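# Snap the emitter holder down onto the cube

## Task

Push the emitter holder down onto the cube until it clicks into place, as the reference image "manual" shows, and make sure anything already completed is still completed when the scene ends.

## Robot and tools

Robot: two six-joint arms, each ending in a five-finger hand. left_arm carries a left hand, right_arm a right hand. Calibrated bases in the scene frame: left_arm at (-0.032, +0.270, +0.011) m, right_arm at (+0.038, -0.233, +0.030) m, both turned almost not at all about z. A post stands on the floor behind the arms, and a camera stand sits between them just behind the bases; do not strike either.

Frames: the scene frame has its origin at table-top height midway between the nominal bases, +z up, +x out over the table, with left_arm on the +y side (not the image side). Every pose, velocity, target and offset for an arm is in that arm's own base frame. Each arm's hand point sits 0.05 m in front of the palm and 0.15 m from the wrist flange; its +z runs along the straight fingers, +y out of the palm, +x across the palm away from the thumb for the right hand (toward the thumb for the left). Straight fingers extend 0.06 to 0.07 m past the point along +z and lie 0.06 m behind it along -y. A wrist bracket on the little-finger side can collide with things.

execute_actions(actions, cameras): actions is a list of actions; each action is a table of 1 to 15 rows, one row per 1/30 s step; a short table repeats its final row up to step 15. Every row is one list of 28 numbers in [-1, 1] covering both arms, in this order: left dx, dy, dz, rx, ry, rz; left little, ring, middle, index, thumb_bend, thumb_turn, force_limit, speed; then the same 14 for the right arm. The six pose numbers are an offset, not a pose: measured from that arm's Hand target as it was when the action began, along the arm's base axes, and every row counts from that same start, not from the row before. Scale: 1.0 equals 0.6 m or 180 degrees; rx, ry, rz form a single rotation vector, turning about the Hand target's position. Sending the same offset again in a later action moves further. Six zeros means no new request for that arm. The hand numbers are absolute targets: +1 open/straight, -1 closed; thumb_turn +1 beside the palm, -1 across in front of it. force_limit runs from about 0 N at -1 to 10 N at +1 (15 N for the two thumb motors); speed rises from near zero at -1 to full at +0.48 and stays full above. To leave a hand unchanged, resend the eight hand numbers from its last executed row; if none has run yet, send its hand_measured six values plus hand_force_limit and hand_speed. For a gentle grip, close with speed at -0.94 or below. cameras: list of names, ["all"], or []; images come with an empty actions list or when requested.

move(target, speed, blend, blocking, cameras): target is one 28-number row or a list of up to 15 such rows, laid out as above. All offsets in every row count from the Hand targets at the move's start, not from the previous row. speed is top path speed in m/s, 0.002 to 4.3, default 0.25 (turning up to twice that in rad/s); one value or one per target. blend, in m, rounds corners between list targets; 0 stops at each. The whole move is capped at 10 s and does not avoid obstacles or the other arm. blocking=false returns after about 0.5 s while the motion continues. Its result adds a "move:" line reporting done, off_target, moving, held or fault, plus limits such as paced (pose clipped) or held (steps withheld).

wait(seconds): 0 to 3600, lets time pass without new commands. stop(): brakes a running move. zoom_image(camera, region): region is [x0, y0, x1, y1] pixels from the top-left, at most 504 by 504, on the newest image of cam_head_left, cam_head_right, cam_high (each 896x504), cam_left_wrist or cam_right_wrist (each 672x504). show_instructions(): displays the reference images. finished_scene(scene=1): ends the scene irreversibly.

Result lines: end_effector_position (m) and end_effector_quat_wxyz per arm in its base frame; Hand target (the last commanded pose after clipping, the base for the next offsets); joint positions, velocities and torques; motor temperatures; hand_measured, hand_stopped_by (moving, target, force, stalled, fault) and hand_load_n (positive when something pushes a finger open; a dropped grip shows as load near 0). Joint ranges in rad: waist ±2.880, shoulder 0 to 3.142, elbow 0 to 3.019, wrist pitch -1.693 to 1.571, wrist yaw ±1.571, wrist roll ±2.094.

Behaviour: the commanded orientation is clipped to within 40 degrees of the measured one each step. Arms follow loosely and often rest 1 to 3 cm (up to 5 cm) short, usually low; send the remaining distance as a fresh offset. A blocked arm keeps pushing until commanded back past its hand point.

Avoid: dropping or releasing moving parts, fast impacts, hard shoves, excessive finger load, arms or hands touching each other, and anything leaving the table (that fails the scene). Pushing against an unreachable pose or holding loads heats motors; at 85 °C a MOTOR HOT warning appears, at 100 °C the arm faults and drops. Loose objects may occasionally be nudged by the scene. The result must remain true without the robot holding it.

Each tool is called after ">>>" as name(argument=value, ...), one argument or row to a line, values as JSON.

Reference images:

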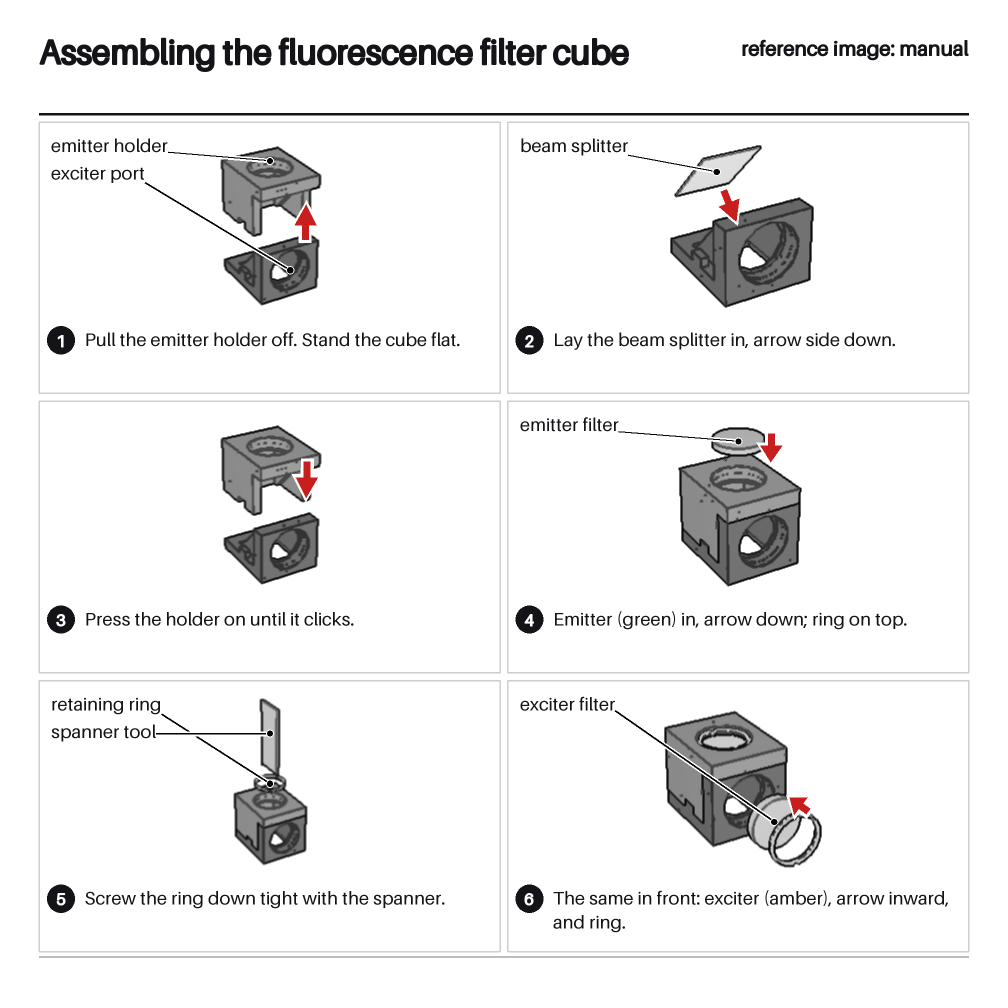

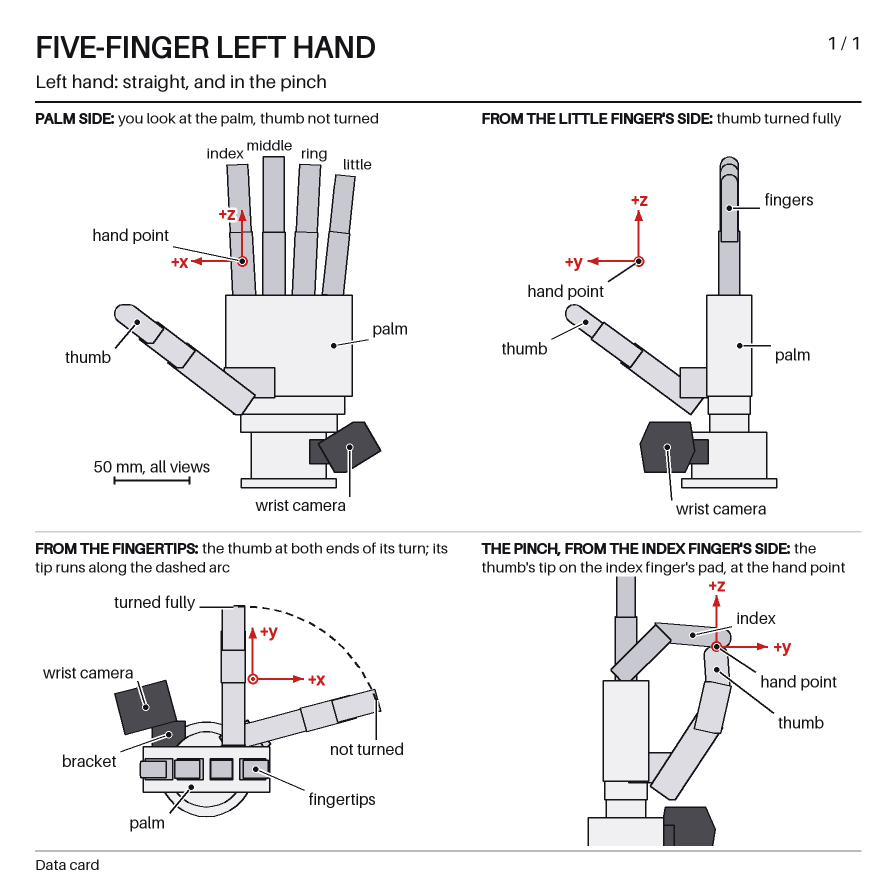

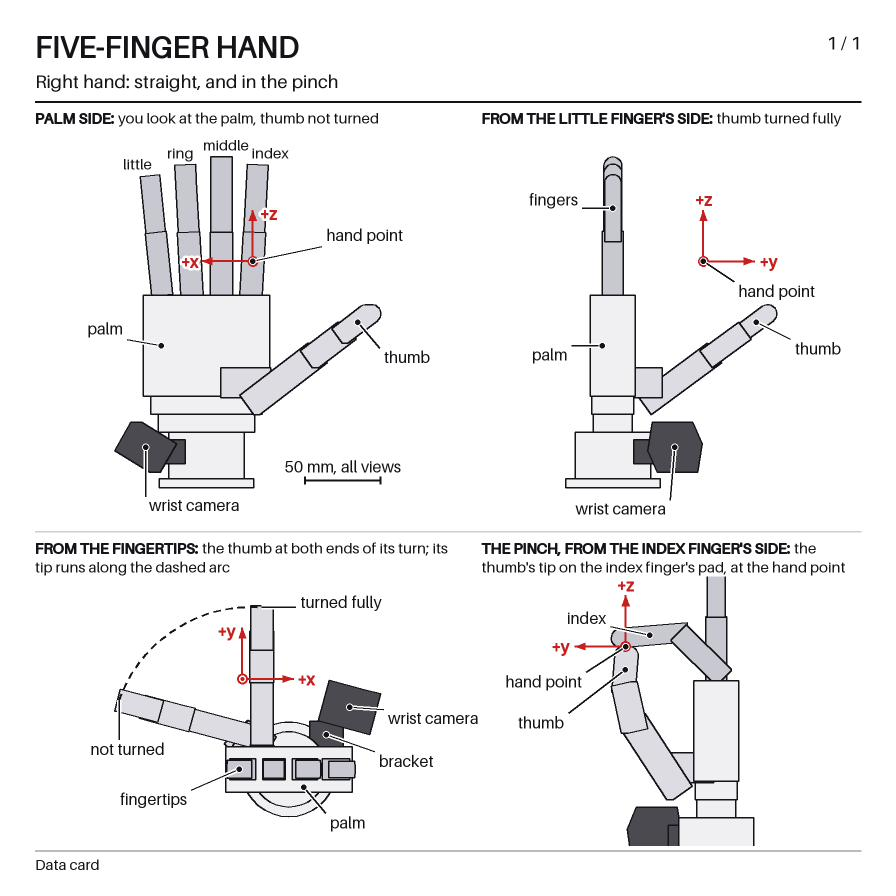

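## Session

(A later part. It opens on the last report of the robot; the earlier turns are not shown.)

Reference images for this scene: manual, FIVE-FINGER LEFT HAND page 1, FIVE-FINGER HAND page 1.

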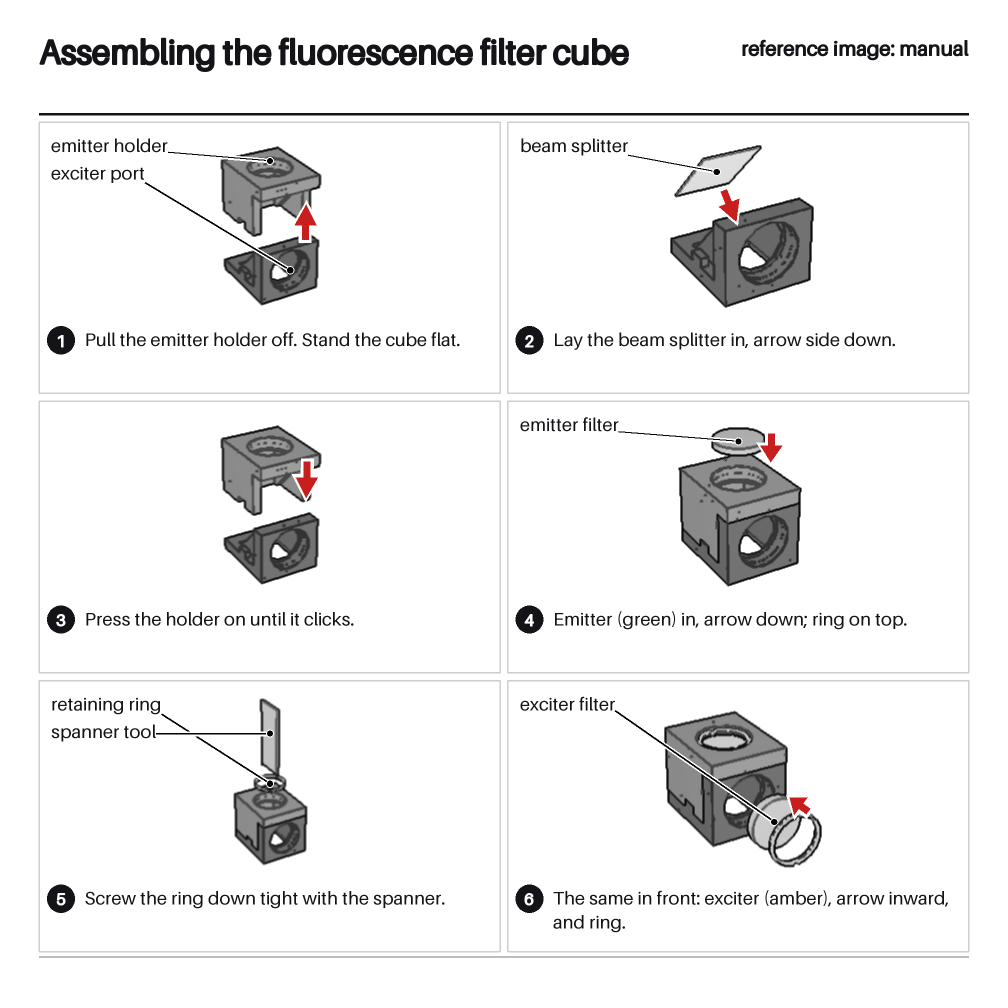

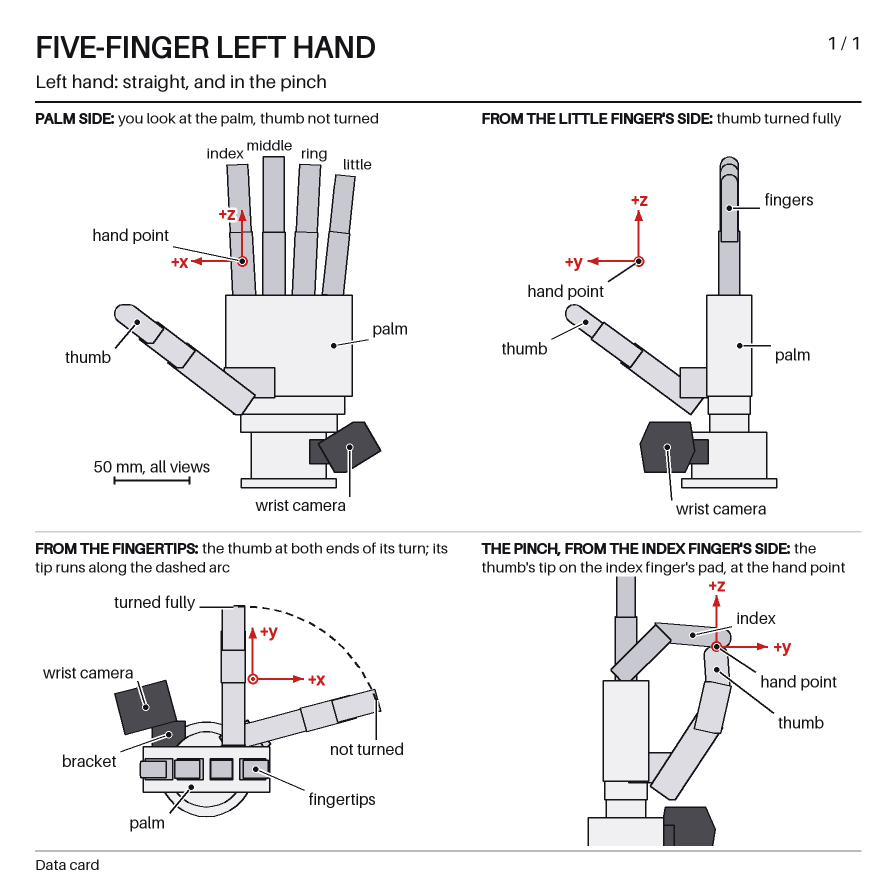

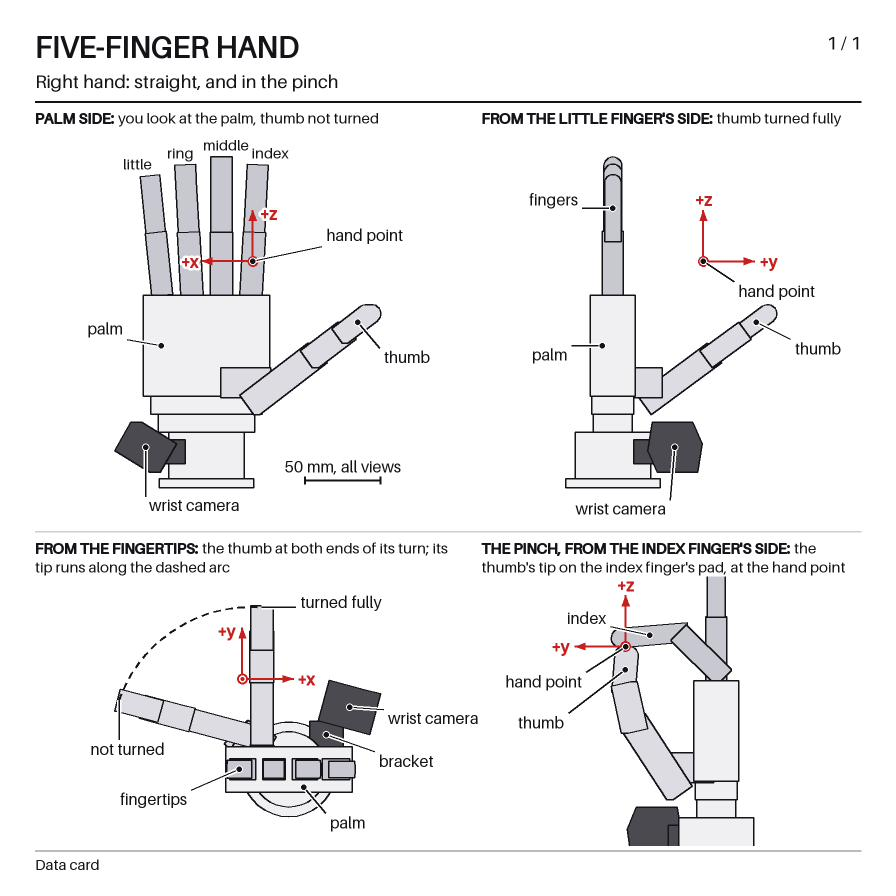

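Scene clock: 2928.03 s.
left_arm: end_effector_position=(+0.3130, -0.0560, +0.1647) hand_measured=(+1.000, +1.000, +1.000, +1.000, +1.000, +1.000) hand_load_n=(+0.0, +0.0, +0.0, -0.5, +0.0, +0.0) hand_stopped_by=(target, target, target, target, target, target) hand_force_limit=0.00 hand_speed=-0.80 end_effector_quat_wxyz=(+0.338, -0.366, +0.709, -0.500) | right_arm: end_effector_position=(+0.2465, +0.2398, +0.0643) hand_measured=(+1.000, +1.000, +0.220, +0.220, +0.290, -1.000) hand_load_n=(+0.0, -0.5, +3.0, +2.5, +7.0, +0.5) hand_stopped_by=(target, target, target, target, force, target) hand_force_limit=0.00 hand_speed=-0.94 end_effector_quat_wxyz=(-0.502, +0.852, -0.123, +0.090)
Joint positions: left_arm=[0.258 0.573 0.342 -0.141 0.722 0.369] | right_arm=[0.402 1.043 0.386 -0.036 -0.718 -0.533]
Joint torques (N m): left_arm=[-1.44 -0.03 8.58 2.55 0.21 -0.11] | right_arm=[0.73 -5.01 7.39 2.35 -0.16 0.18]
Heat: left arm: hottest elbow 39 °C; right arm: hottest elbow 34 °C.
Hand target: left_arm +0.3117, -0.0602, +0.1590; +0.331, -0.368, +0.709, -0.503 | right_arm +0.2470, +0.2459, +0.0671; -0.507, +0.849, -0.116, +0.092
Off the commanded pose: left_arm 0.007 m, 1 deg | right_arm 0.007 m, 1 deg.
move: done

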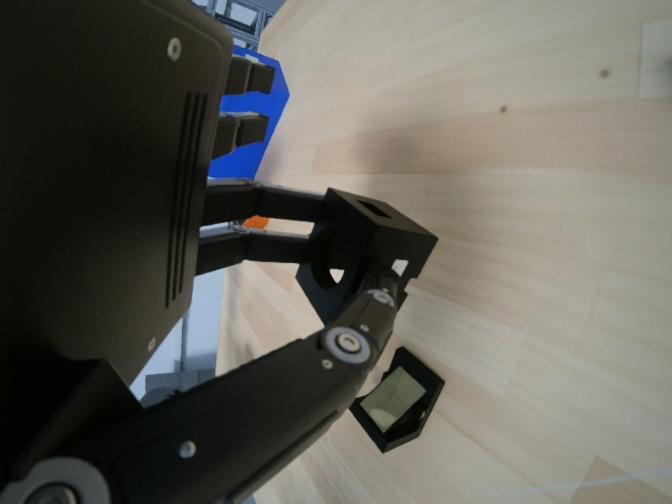

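>>> move(
  target=[0,0,0,0,0,0,1,1,1,1,1,1,0,-0.8,0,0,-0.0417,0,0,0,1,1,0.22,0.22,0.1,-1,0,-0.94],
  speed=0.06,
  cameras=["cam_right_wrist"],
)

>>> zoom_image(
  camera="cam_right_wrist",
  region=[460, 10, 600, 115],
)

>>> zoom_image(
  camera="cam_right_wrist",
  region=[330, 340, 470, 480],
)

>>> move(
  target=[0,0,0,0,0,0,1,1,1,1,1,1,0,-0.8,0,0,-0.0417,0,0,0,1,1,0.22,0.22,0.1,-1,0,-0.94],
  speed=0.06,
  cameras=["cam_right_wrist"],
)

>>> zoom_image(
  camera="cam_right_wrist",
  region=[430, 0, 570, 105],
)

>>> zoom_image(
  camera="cam_right_wrist",
  region=[280, 360, 420, 500],
)

Scene clock: 2936.13 s.
left_arm: end_effector_position=(+0.3130, -0.0560, +0.1647) hand_measured=(+1.000, +1.000, +1.000, +1.000, +1.000, +1.000) hand_load_n=(+0.0, +0.0, +0.0, +0.0, +0.0, +0.0) hand_stopped_by=(target, target, target, target, target, target) hand_force_limit=0.00 hand_speed=-0.80 end_effector_quat_wxyz=(+0.338, -0.366, +0.709, -0.500) | right_arm: end_effector_position=(+0.2475, +0.2402, +0.0402) hand_measured=(+1.000, +1.000, +0.220, +0.220, +0.290, -1.000) hand_load_n=(-0.5, +0.0, +3.0, +2.5, +7.0, +0.5) hand_stopped_by=(target, target, target, target, force, target) hand_force_limit=0.00 hand_speed=-0.94 end_effector_quat_wxyz=(-0.502, +0.851, -0.123, +0.091)
Joint positions: left_arm=[0.258 0.573 0.342 -0.141 0.722 0.369] | right_arm=[0.402 1.125 0.35 0.085 -0.718 -0.533]
Joint torques (N m): left_arm=[-1.67 0.03 8.54 2.52 0.2 -0.12] | right_arm=[0.67 -5.42 6.67 2.36 -0.17 0.18]
Heat: left arm: hottest elbow 39 °C; right arm: hottest elbow 34 °C.
Hand target: left_arm +0.3117, -0.0602, +0.1590; +0.331, -0.368, +0.709, -0.503 | right_arm +0.2472, +0.2459, +0.0423; -0.508, +0.849, -0.116, +0.092
Off the commanded pose: left_arm 0.007 m, 1 deg | right_arm 0.006 m, 1 deg.
move: done

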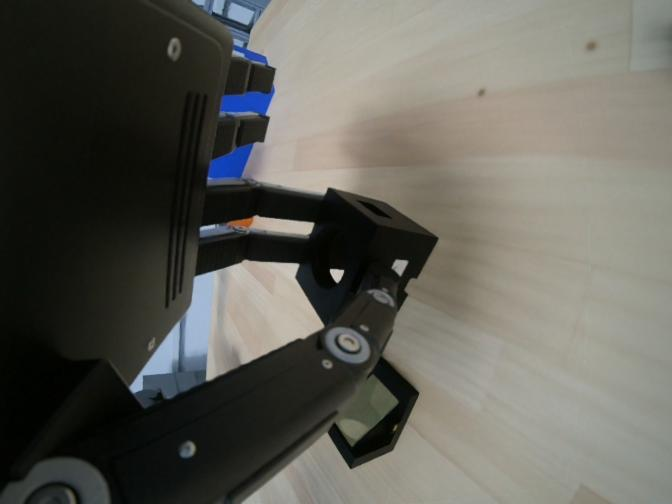

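Scaled by 3.600 from the camera's image (finer frame: 960x720).

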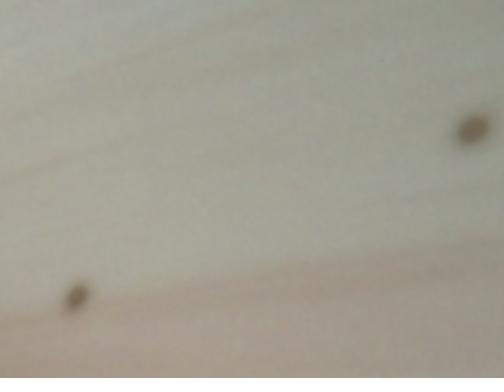

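Scaled by 3.600 from the camera's image (finer frame: 960x720).

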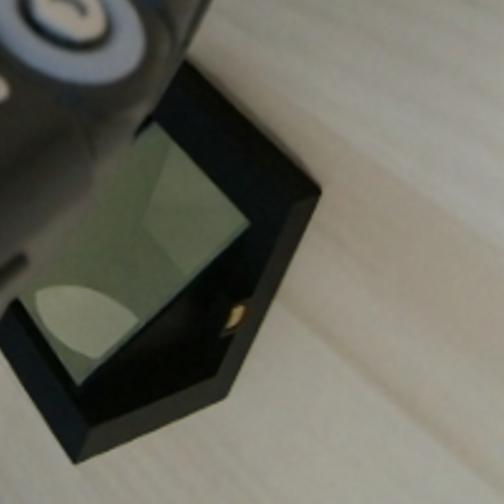

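Scene clock: 2937.23 s.
left_arm: end_effector_position=(+0.3130, -0.0560, +0.1647) hand_measured=(+1.000, +1.000, +1.000, +1.000, +1.000, +1.000) hand_load_n=(+0.0, +0.0, +0.0, +0.0, +0.0, +0.0) hand_stopped_by=(target, target, target, target, target, target) hand_force_limit=0.00 hand_speed=-0.80 end_effector_quat_wxyz=(+0.338, -0.366, +0.709, -0.500) | right_arm: end_effector_position=(+0.2478, +0.2404, +0.0155) hand_measured=(+1.000, +1.000, +0.220, +0.220, +0.290, -1.000) hand_load_n=(+0.0, +0.0, +2.5, +2.5, +7.0, +0.5) hand_stopped_by=(target, target, target, target, force, target) hand_force_limit=0.00 hand_speed=-0.94 end_effector_quat_wxyz=(-0.502, +0.851, -0.123, +0.091)
Joint positions: left_arm=[0.258 0.573 0.342 -0.141 0.722 0.369] | right_arm=[0.402 1.224 0.319 0.216 -0.718 -0.533]
Joint torques (N m): left_arm=[-1.73 -0.44 8.55 2.61 0.22 -0.11] | right_arm=[0.56 -6.01 5.89 2.39 -0.17 0.19]
Heat: left arm: hottest elbow 39 °C; right arm: hottest elbow 34 °C.
Hand target: left_arm +0.3117, -0.0602, +0.1590; +0.331, -0.368, +0.709, -0.503 | right_arm +0.2471, +0.2459, +0.0172; -0.508, +0.849, -0.116, +0.092
Off the commanded pose: left_arm 0.007 m, 1 deg | right_arm 0.006 m, 1 deg.
move: done

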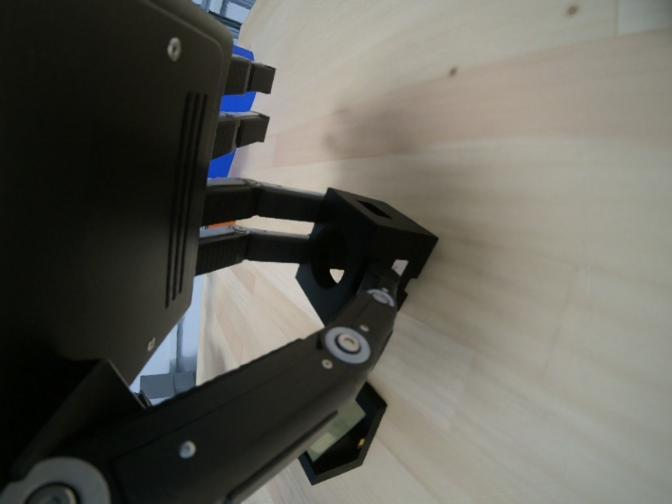

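Scaled by 3.600 from the camera's image (finer frame: 960x720).

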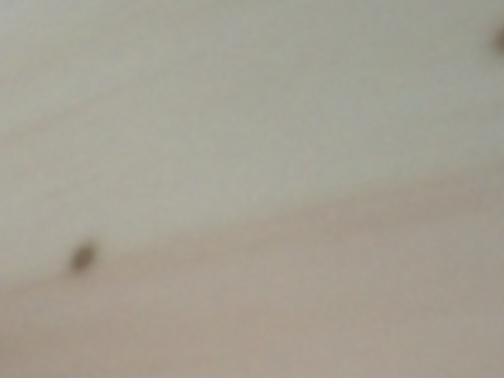

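Scaled by 3.600 from the camera's image (finer frame: 960x720).

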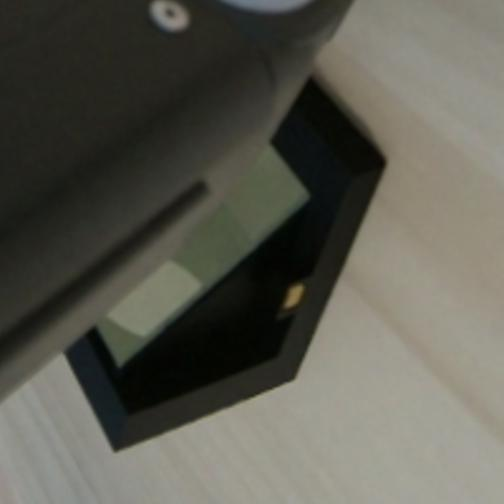

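>>> move(
  target=[0,0,0,0,0,0,1,1,1,1,1,1,0,-0.8,0,0,-0.0117,0,0,0,1,1,0.22,0.22,0.1,-1,0,-0.94],
  speed=0.04,
  cameras=["cam_right_wrist","cam_left_wrist"],
)

>>> zoom_image(
  camera="cam_left_wrist",
  region=[260, 340, 330, 410],
)

>>> zoom_image(
  camera="cam_right_wrist",
  region=[370, 180, 450, 320],
)

Scene clock: 3065.40 s.
left_arm: end_effector_position=(+0.3130, -0.0560, +0.1647) hand_measured=(+1.000, +1.000, +1.000, +1.000, +1.000, +1.000) hand_load_n=(+0.0, -0.5, +0.0, +0.0, +0.0, +0.0) hand_stopped_by=(target, target, target, target, target, target) hand_force_limit=0.00 hand_speed=-0.80 end_effector_quat_wxyz=(+0.338, -0.366, +0.709, -0.500) | right_arm: end_effector_position=(+0.2483, +0.2407, +0.0090) hand_measured=(+1.000, +1.000, +0.220, +0.220, +0.290, -1.000) hand_load_n=(+0.0, +0.0, +2.5, +2.5, +7.0, +0.5) hand_stopped_by=(target, target, target, target, force, target) hand_force_limit=0.00 hand_speed=-0.94 end_effector_quat_wxyz=(-0.503, +0.851, -0.122, +0.091)
Joint positions: left_arm=[0.258 0.573 0.342 -0.141 0.722 0.369] | right_arm=[0.402 1.254 0.313 0.254 -0.718 -0.532]
Joint torques (N m): left_arm=[-1.79 -0.09 8.54 2.52 0.2 -0.12] | right_arm=[0.67 -6.01 5.6 2.36 -0.17 0.18]
Motor temperatures (°C): left_arm=[26 23 39 27 24 24] | right_arm=[26 25 32 24 25 25]
Heat: left arm: hottest elbow 39 °C; right arm: hottest elbow 32 °C.
Hand target: left_arm +0.3117, -0.0602, +0.1590; +0.331, -0.368, +0.709, -0.503 | right_arm +0.2470, +0.2459, +0.0102; -0.508, +0.849, -0.116, +0.092
Off the commanded pose: left_arm 0.007 m, 1 deg | right_arm 0.005 m, 1 deg.
move: done
Images, in order (width x height): cam_left_wrist 672x504, cam_right_wrist 672x504.

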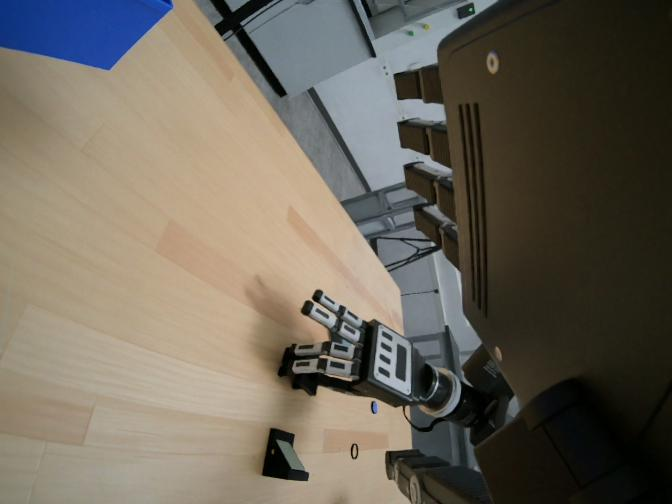

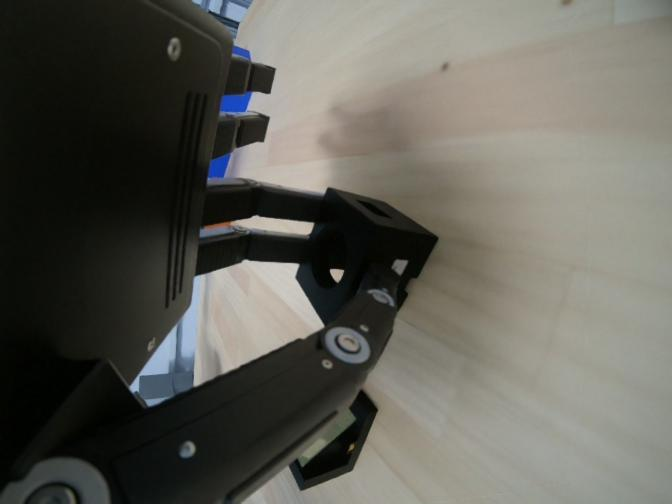

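Scaled by 7.200 from the camera's image (finer frame: 960x720).

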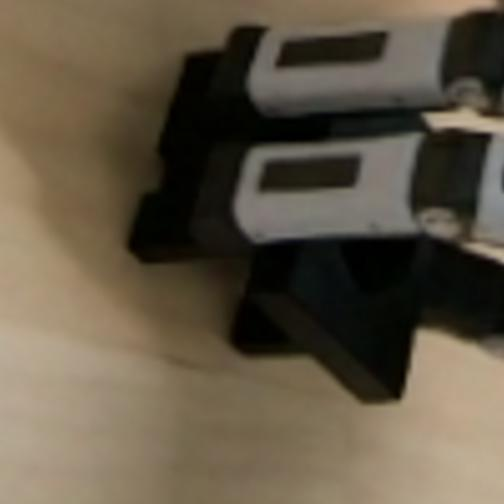

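Scaled by 3.600 from the camera's image (finer frame: 960x720).

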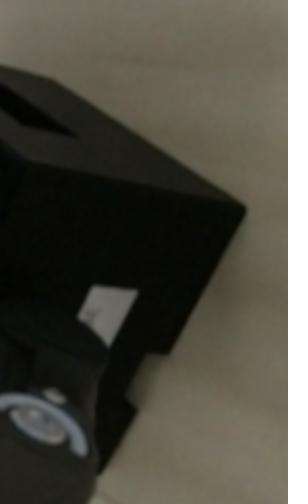

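>>> execute_actions(
  actions=[],
)

Scene clock: 3083.10 s.
left_arm: end_effector_position=(+0.3130, -0.0560, +0.1647) hand_measured=(+1.000, +1.000, +1.000, +1.000, +1.000, +1.000) hand_load_n=(+0.0, +0.0, +0.0, +0.0, +0.0, -0.5) hand_stopped_by=(target, target, target, target, target, target) hand_force_limit=0.00 hand_speed=-0.80 end_effector_quat_wxyz=(+0.338, -0.366, +0.709, -0.500) | right_arm: end_effector_position=(+0.2483, +0.2407, +0.0089) hand_measured=(+1.000, +1.000, +0.220, +0.220, +0.290, -1.000) hand_load_n=(+0.0, +0.0, +3.0, +2.5, +7.0, +0.5) hand_stopped_by=(target, target, target, target, force, target) hand_force_limit=0.00 hand_speed=-0.94 end_effector_quat_wxyz=(-0.503, +0.851, -0.122, +0.091)
Joint positions: left_arm=[0.258 0.573 0.342 -0.141 0.722 0.369] | right_arm=[0.402 1.254 0.313 0.254 -0.718 -0.532]
Joint velocities: within noise
Joint torques (N m): left_arm=[-1.67 -0.15 8.54 2.54 0.2 -0.11] | right_arm=[0.67 -6.07 5.59 2.37 -0.18 0.19]
Motor temperatures (°C): left_arm=[26 23 39 27 24 24] | right_arm=[26 25 32 24 25 25]
Heat: left arm: hottest elbow 39 °C; right arm: hottest elbow 32 °C.
Hand target: left_arm +0.3117, -0.0602, +0.1590; +0.331, -0.368, +0.709, -0.503 | right_arm +0.2470, +0.2459, +0.0101; -0.508, +0.849, -0.116, +0.092
Off the commanded pose: left_arm 0.007 m, 1 deg | right_arm 0.005 m, 1 deg.

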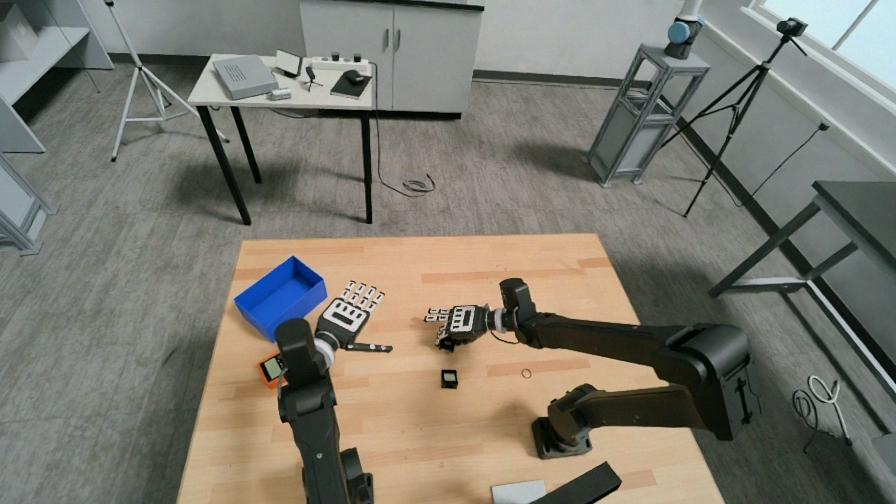

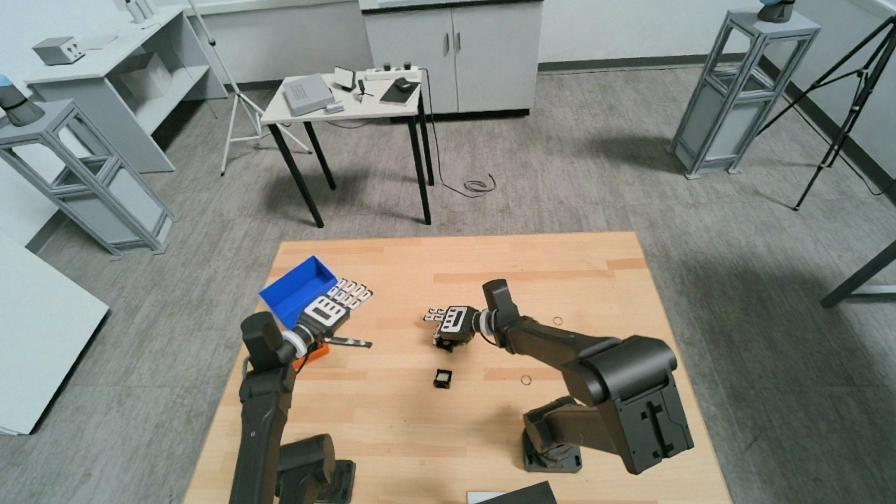

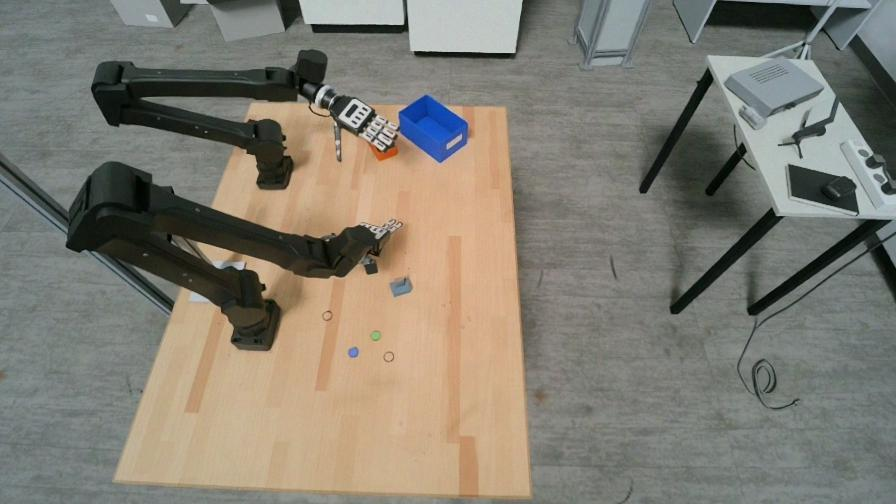

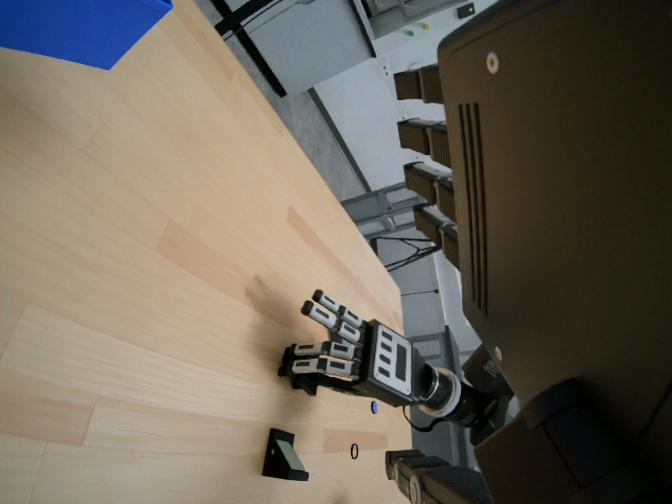

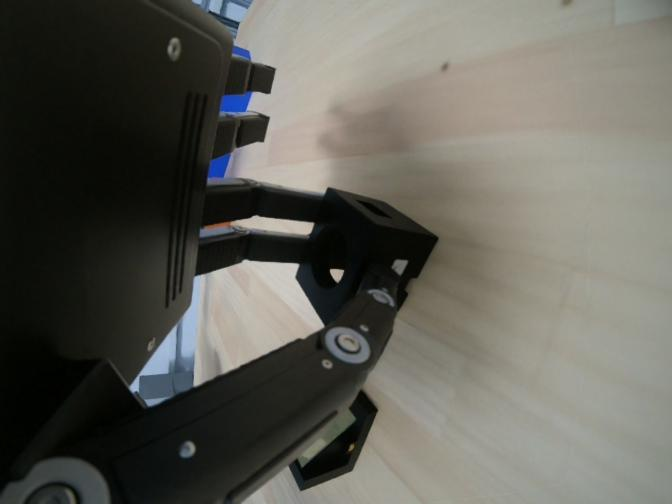

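>>> zoom_image(
  camera="cam_left_wrist",
  region=[260, 320, 350, 410],
)

>>> zoom_image(
  camera="cam_right_wrist",
  region=[280, 170, 460, 340],
)

Scaled by 5.600 from the camera's image (finer frame: 960x720).

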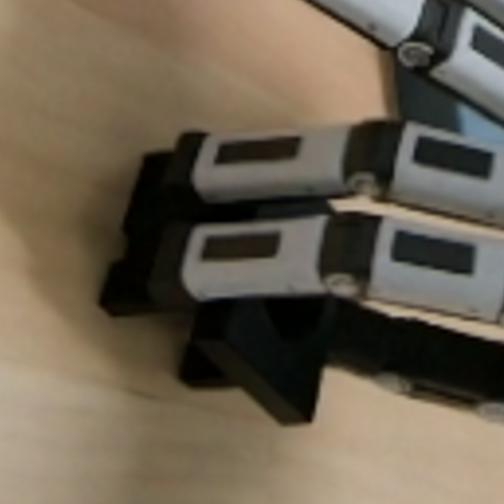

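Scaled by 2.800 from the camera's image (finer frame: 960x720).

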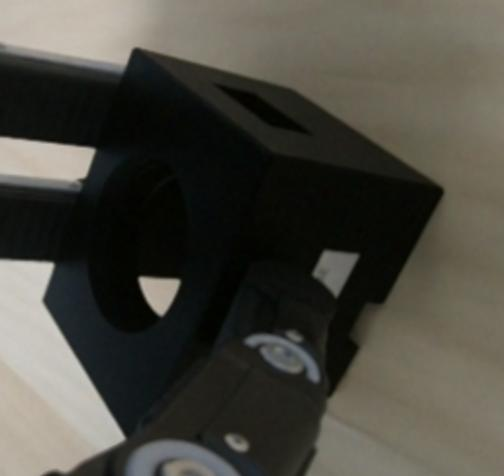

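>>> move(
  target=[0,0,0,0,0,0,1,1,1,1,1,1,0,-0.8,0,0,0,0,0,0,1,1,0.22,0.22,0.36,-1,0.0,-0.94],
  cameras=["cam_right_wrist","cam_left_wrist"],
)

>>> zoom_image(
  camera="cam_right_wrist",
  region=[280, 170, 460, 340],
)

Scene clock: 3087.43 s.
left_arm: end_effector_position=(+0.3130, -0.0560, +0.1647) hand_measured=(+1.000, +1.000, +1.000, +1.000, +1.000, +1.000) hand_load_n=(+0.0, +0.0, +0.0, +0.0, +0.0, -0.5) hand_stopped_by=(target, target, target, target, target, target) hand_force_limit=0.00 hand_speed=-0.80 end_effector_quat_wxyz=(+0.338, -0.366, +0.709, -0.500) | right_arm: end_effector_position=(+0.2489, +0.2410, +0.0094) hand_measured=(+1.000, +1.000, +0.220, +0.220, +0.360, -1.000) hand_load_n=(+0.0, +0.0, +0.0, +0.0, +0.0, +0.0) hand_stopped_by=(target, target, target, target, target, target) hand_force_limit=0.00 hand_speed=-0.94 end_effector_quat_wxyz=(-0.503, +0.850, -0.122, +0.092)
Joint positions: left_arm=[0.258 0.573 0.342 -0.141 0.722 0.369] | right_arm=[0.402 1.254 0.313 0.258 -0.718 -0.532]
Joint torques (N m): left_arm=[-1.79 -0.09 8.57 2.56 0.21 -0.11] | right_arm=[0.62 -6.18 5.59 2.25 -0.17 0.17]
Heat: left arm: hottest elbow 39 °C; right arm: hottest elbow 31 °C.
Hand target: left_arm +0.3117, -0.0602, +0.1590; +0.331, -0.368, +0.709, -0.503 | right_arm +0.2470, +0.2459, +0.0101; -0.507, +0.849, -0.116, +0.092
Off the commanded pose: left_arm 0.007 m, 1 deg | right_arm 0.005 m, 1 deg.
move: done
Images, in order (width x height): cam_left_wrist 672x504, cam_right_wrist 672x504.

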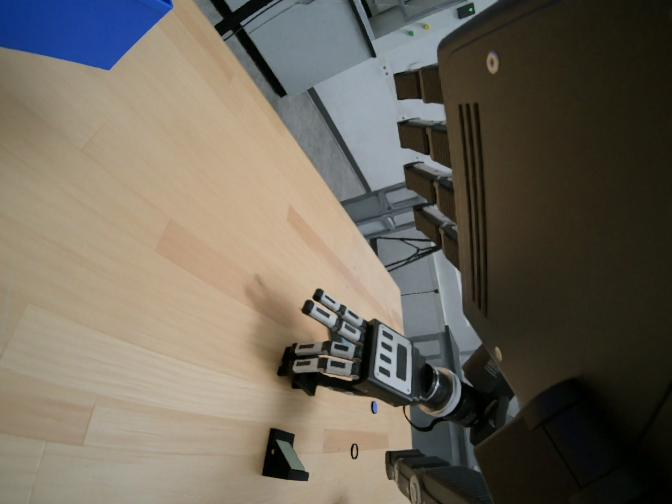

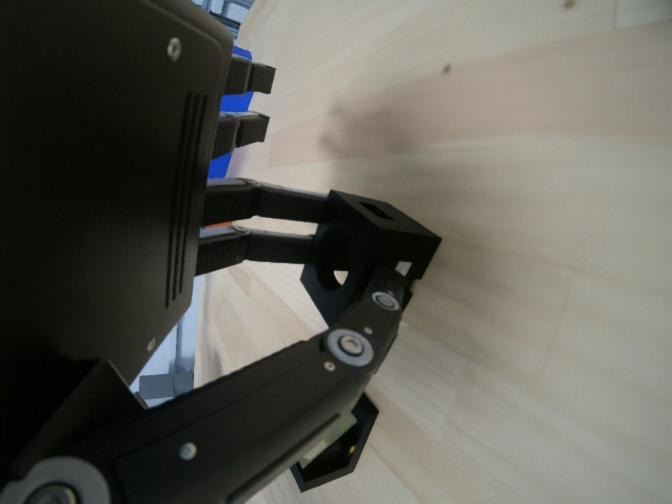

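Scaled by 2.800 from the camera's image (finer frame: 960x720).

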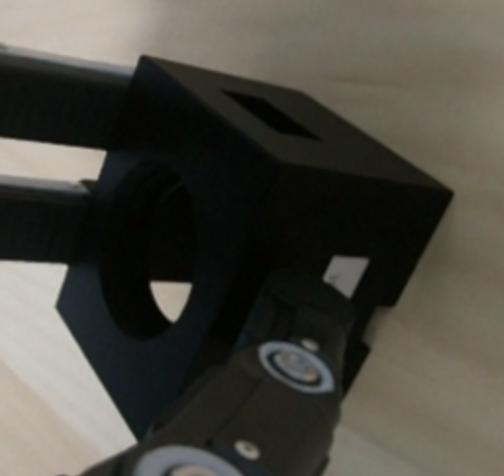

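>>> zoom_image(
  camera="cam_right_wrist",
  region=[320, 180, 400, 240],
)

>>> zoom_image(
  camera="cam_right_wrist",
  region=[370, 200, 450, 260],
)

>>> zoom_image(
  camera="cam_right_wrist",
  region=[376, 240, 456, 300],
)

Scaled by 6.300 from the camera's image (finer frame: 960x720).

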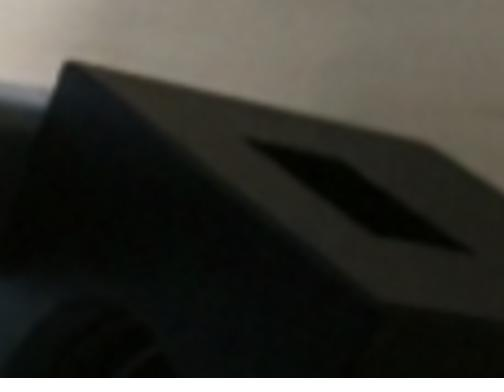

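Scaled by 6.300 from the camera's image (finer frame: 960x720).

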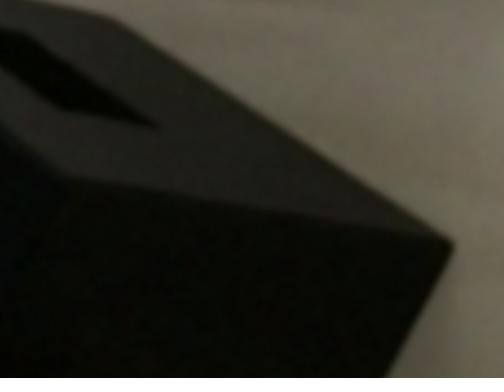

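Scaled by 6.300 from the camera's image (finer frame: 960x720).

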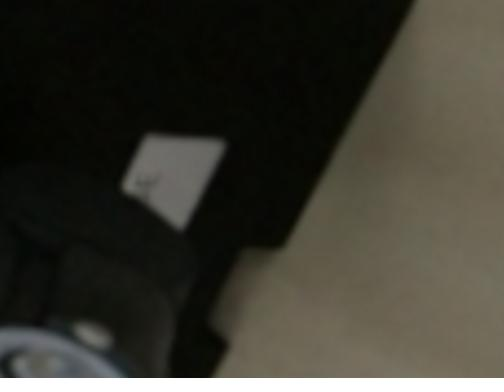

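>>> move(
  target=[0,0,0,0,0,0,1,1,1,1,1,1,0,-0.8,0,0,0,0,0,0,1,1,0.22,0.22,0.10,-1,0.0,-0.94],
  cameras=["cam_right_wrist","cam_left_wrist"],
)

>>> zoom_image(
  camera="cam_right_wrist",
  region=[320, 180, 400, 240],
)

>>> zoom_image(
  camera="cam_right_wrist",
  region=[370, 200, 450, 260],
)

>>> zoom_image(
  camera="cam_right_wrist",
  region=[376, 240, 456, 300],
)

Scene clock: 3111.67 s.
left_arm: end_effector_position=(+0.3130, -0.0560, +0.1647) hand_measured=(+1.000, +1.000, +1.000, +1.000, +1.000, +1.000) hand_load_n=(+0.0, +0.0, +0.0, -0.5, +0.0, +0.0) hand_stopped_by=(target, target, target, target, target, target) hand_force_limit=0.00 hand_speed=-0.80 end_effector_quat_wxyz=(+0.338, -0.366, +0.709, -0.500) | right_arm: end_effector_position=(+0.2489, +0.2410, +0.0094) hand_measured=(+1.000, +1.000, +0.220, +0.220, +0.290, -1.000) hand_load_n=(+0.0, +0.0, +2.5, +3.0, +7.5, +0.0) hand_stopped_by=(target, target, target, target, force, target) hand_force_limit=0.00 hand_speed=-0.94 end_effector_quat_wxyz=(-0.503, +0.850, -0.122, +0.092)
Joint positions: left_arm=[0.258 0.573 0.342 -0.141 0.722 0.369] | right_arm=[0.402 1.254 0.313 0.258 -0.718 -0.532]
Joint torques (N m): left_arm=[-1.73 -0.03 8.59 2.63 0.2 -0.13] | right_arm=[0.56 -6.12 5.6 2.26 -0.16 0.17]
Heat: left arm: hottest elbow 39 °C; right arm: hottest elbow 31 °C.
Hand target: left_arm +0.3117, -0.0602, +0.1590; +0.331, -0.368, +0.709, -0.503 | right_arm +0.2470, +0.2459, +0.0101; -0.507, +0.849, -0.116, +0.092
Off the commanded pose: left_arm 0.007 m, 1 deg | right_arm 0.005 m, 1 deg.
move: done
Images, in order (width x height): cam_left_wrist 672x504, cam_right_wrist 672x504.

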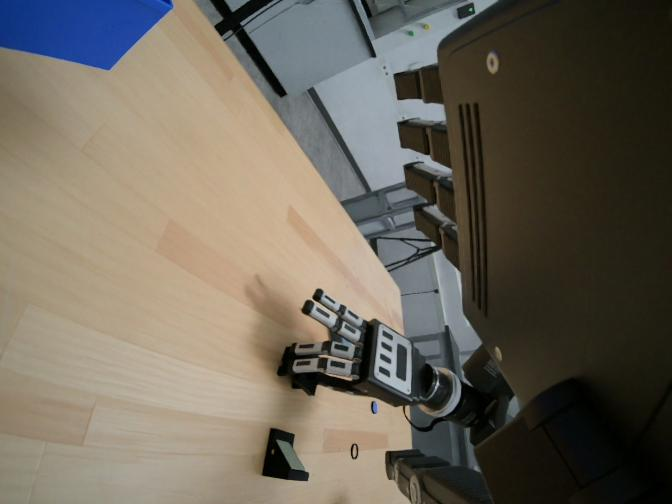

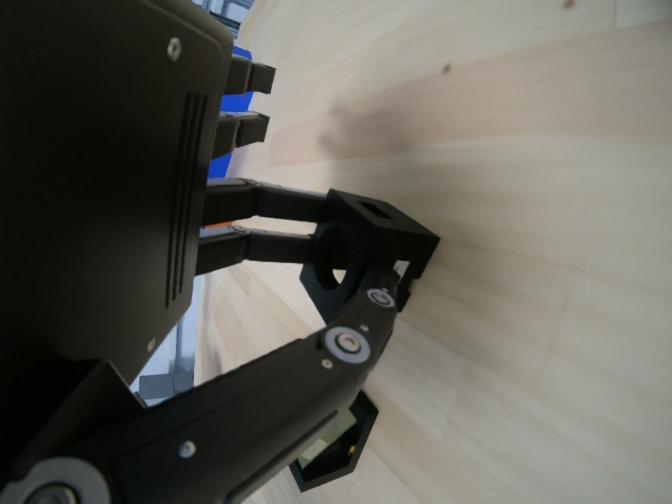

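Scaled by 6.300 from the camera's image (finer frame: 960x720).

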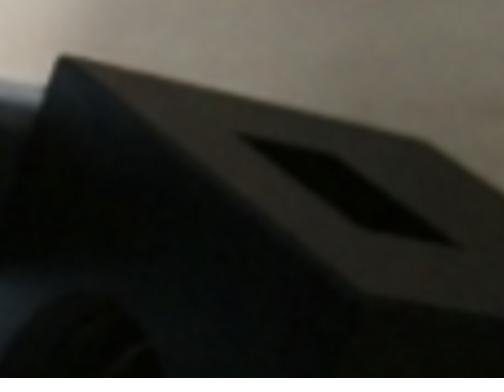

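Scaled by 6.300 from the camera's image (finer frame: 960x720).

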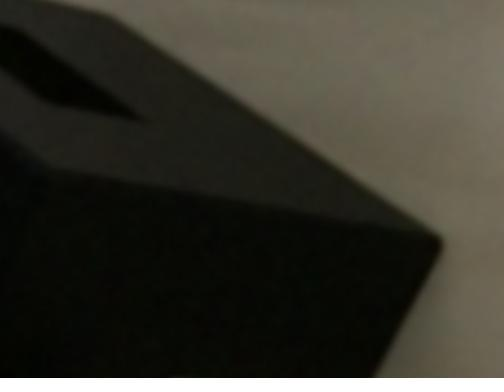

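Scaled by 6.300 from the camera's image (finer frame: 960x720).

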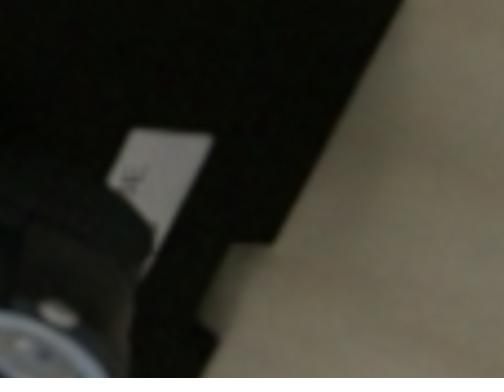

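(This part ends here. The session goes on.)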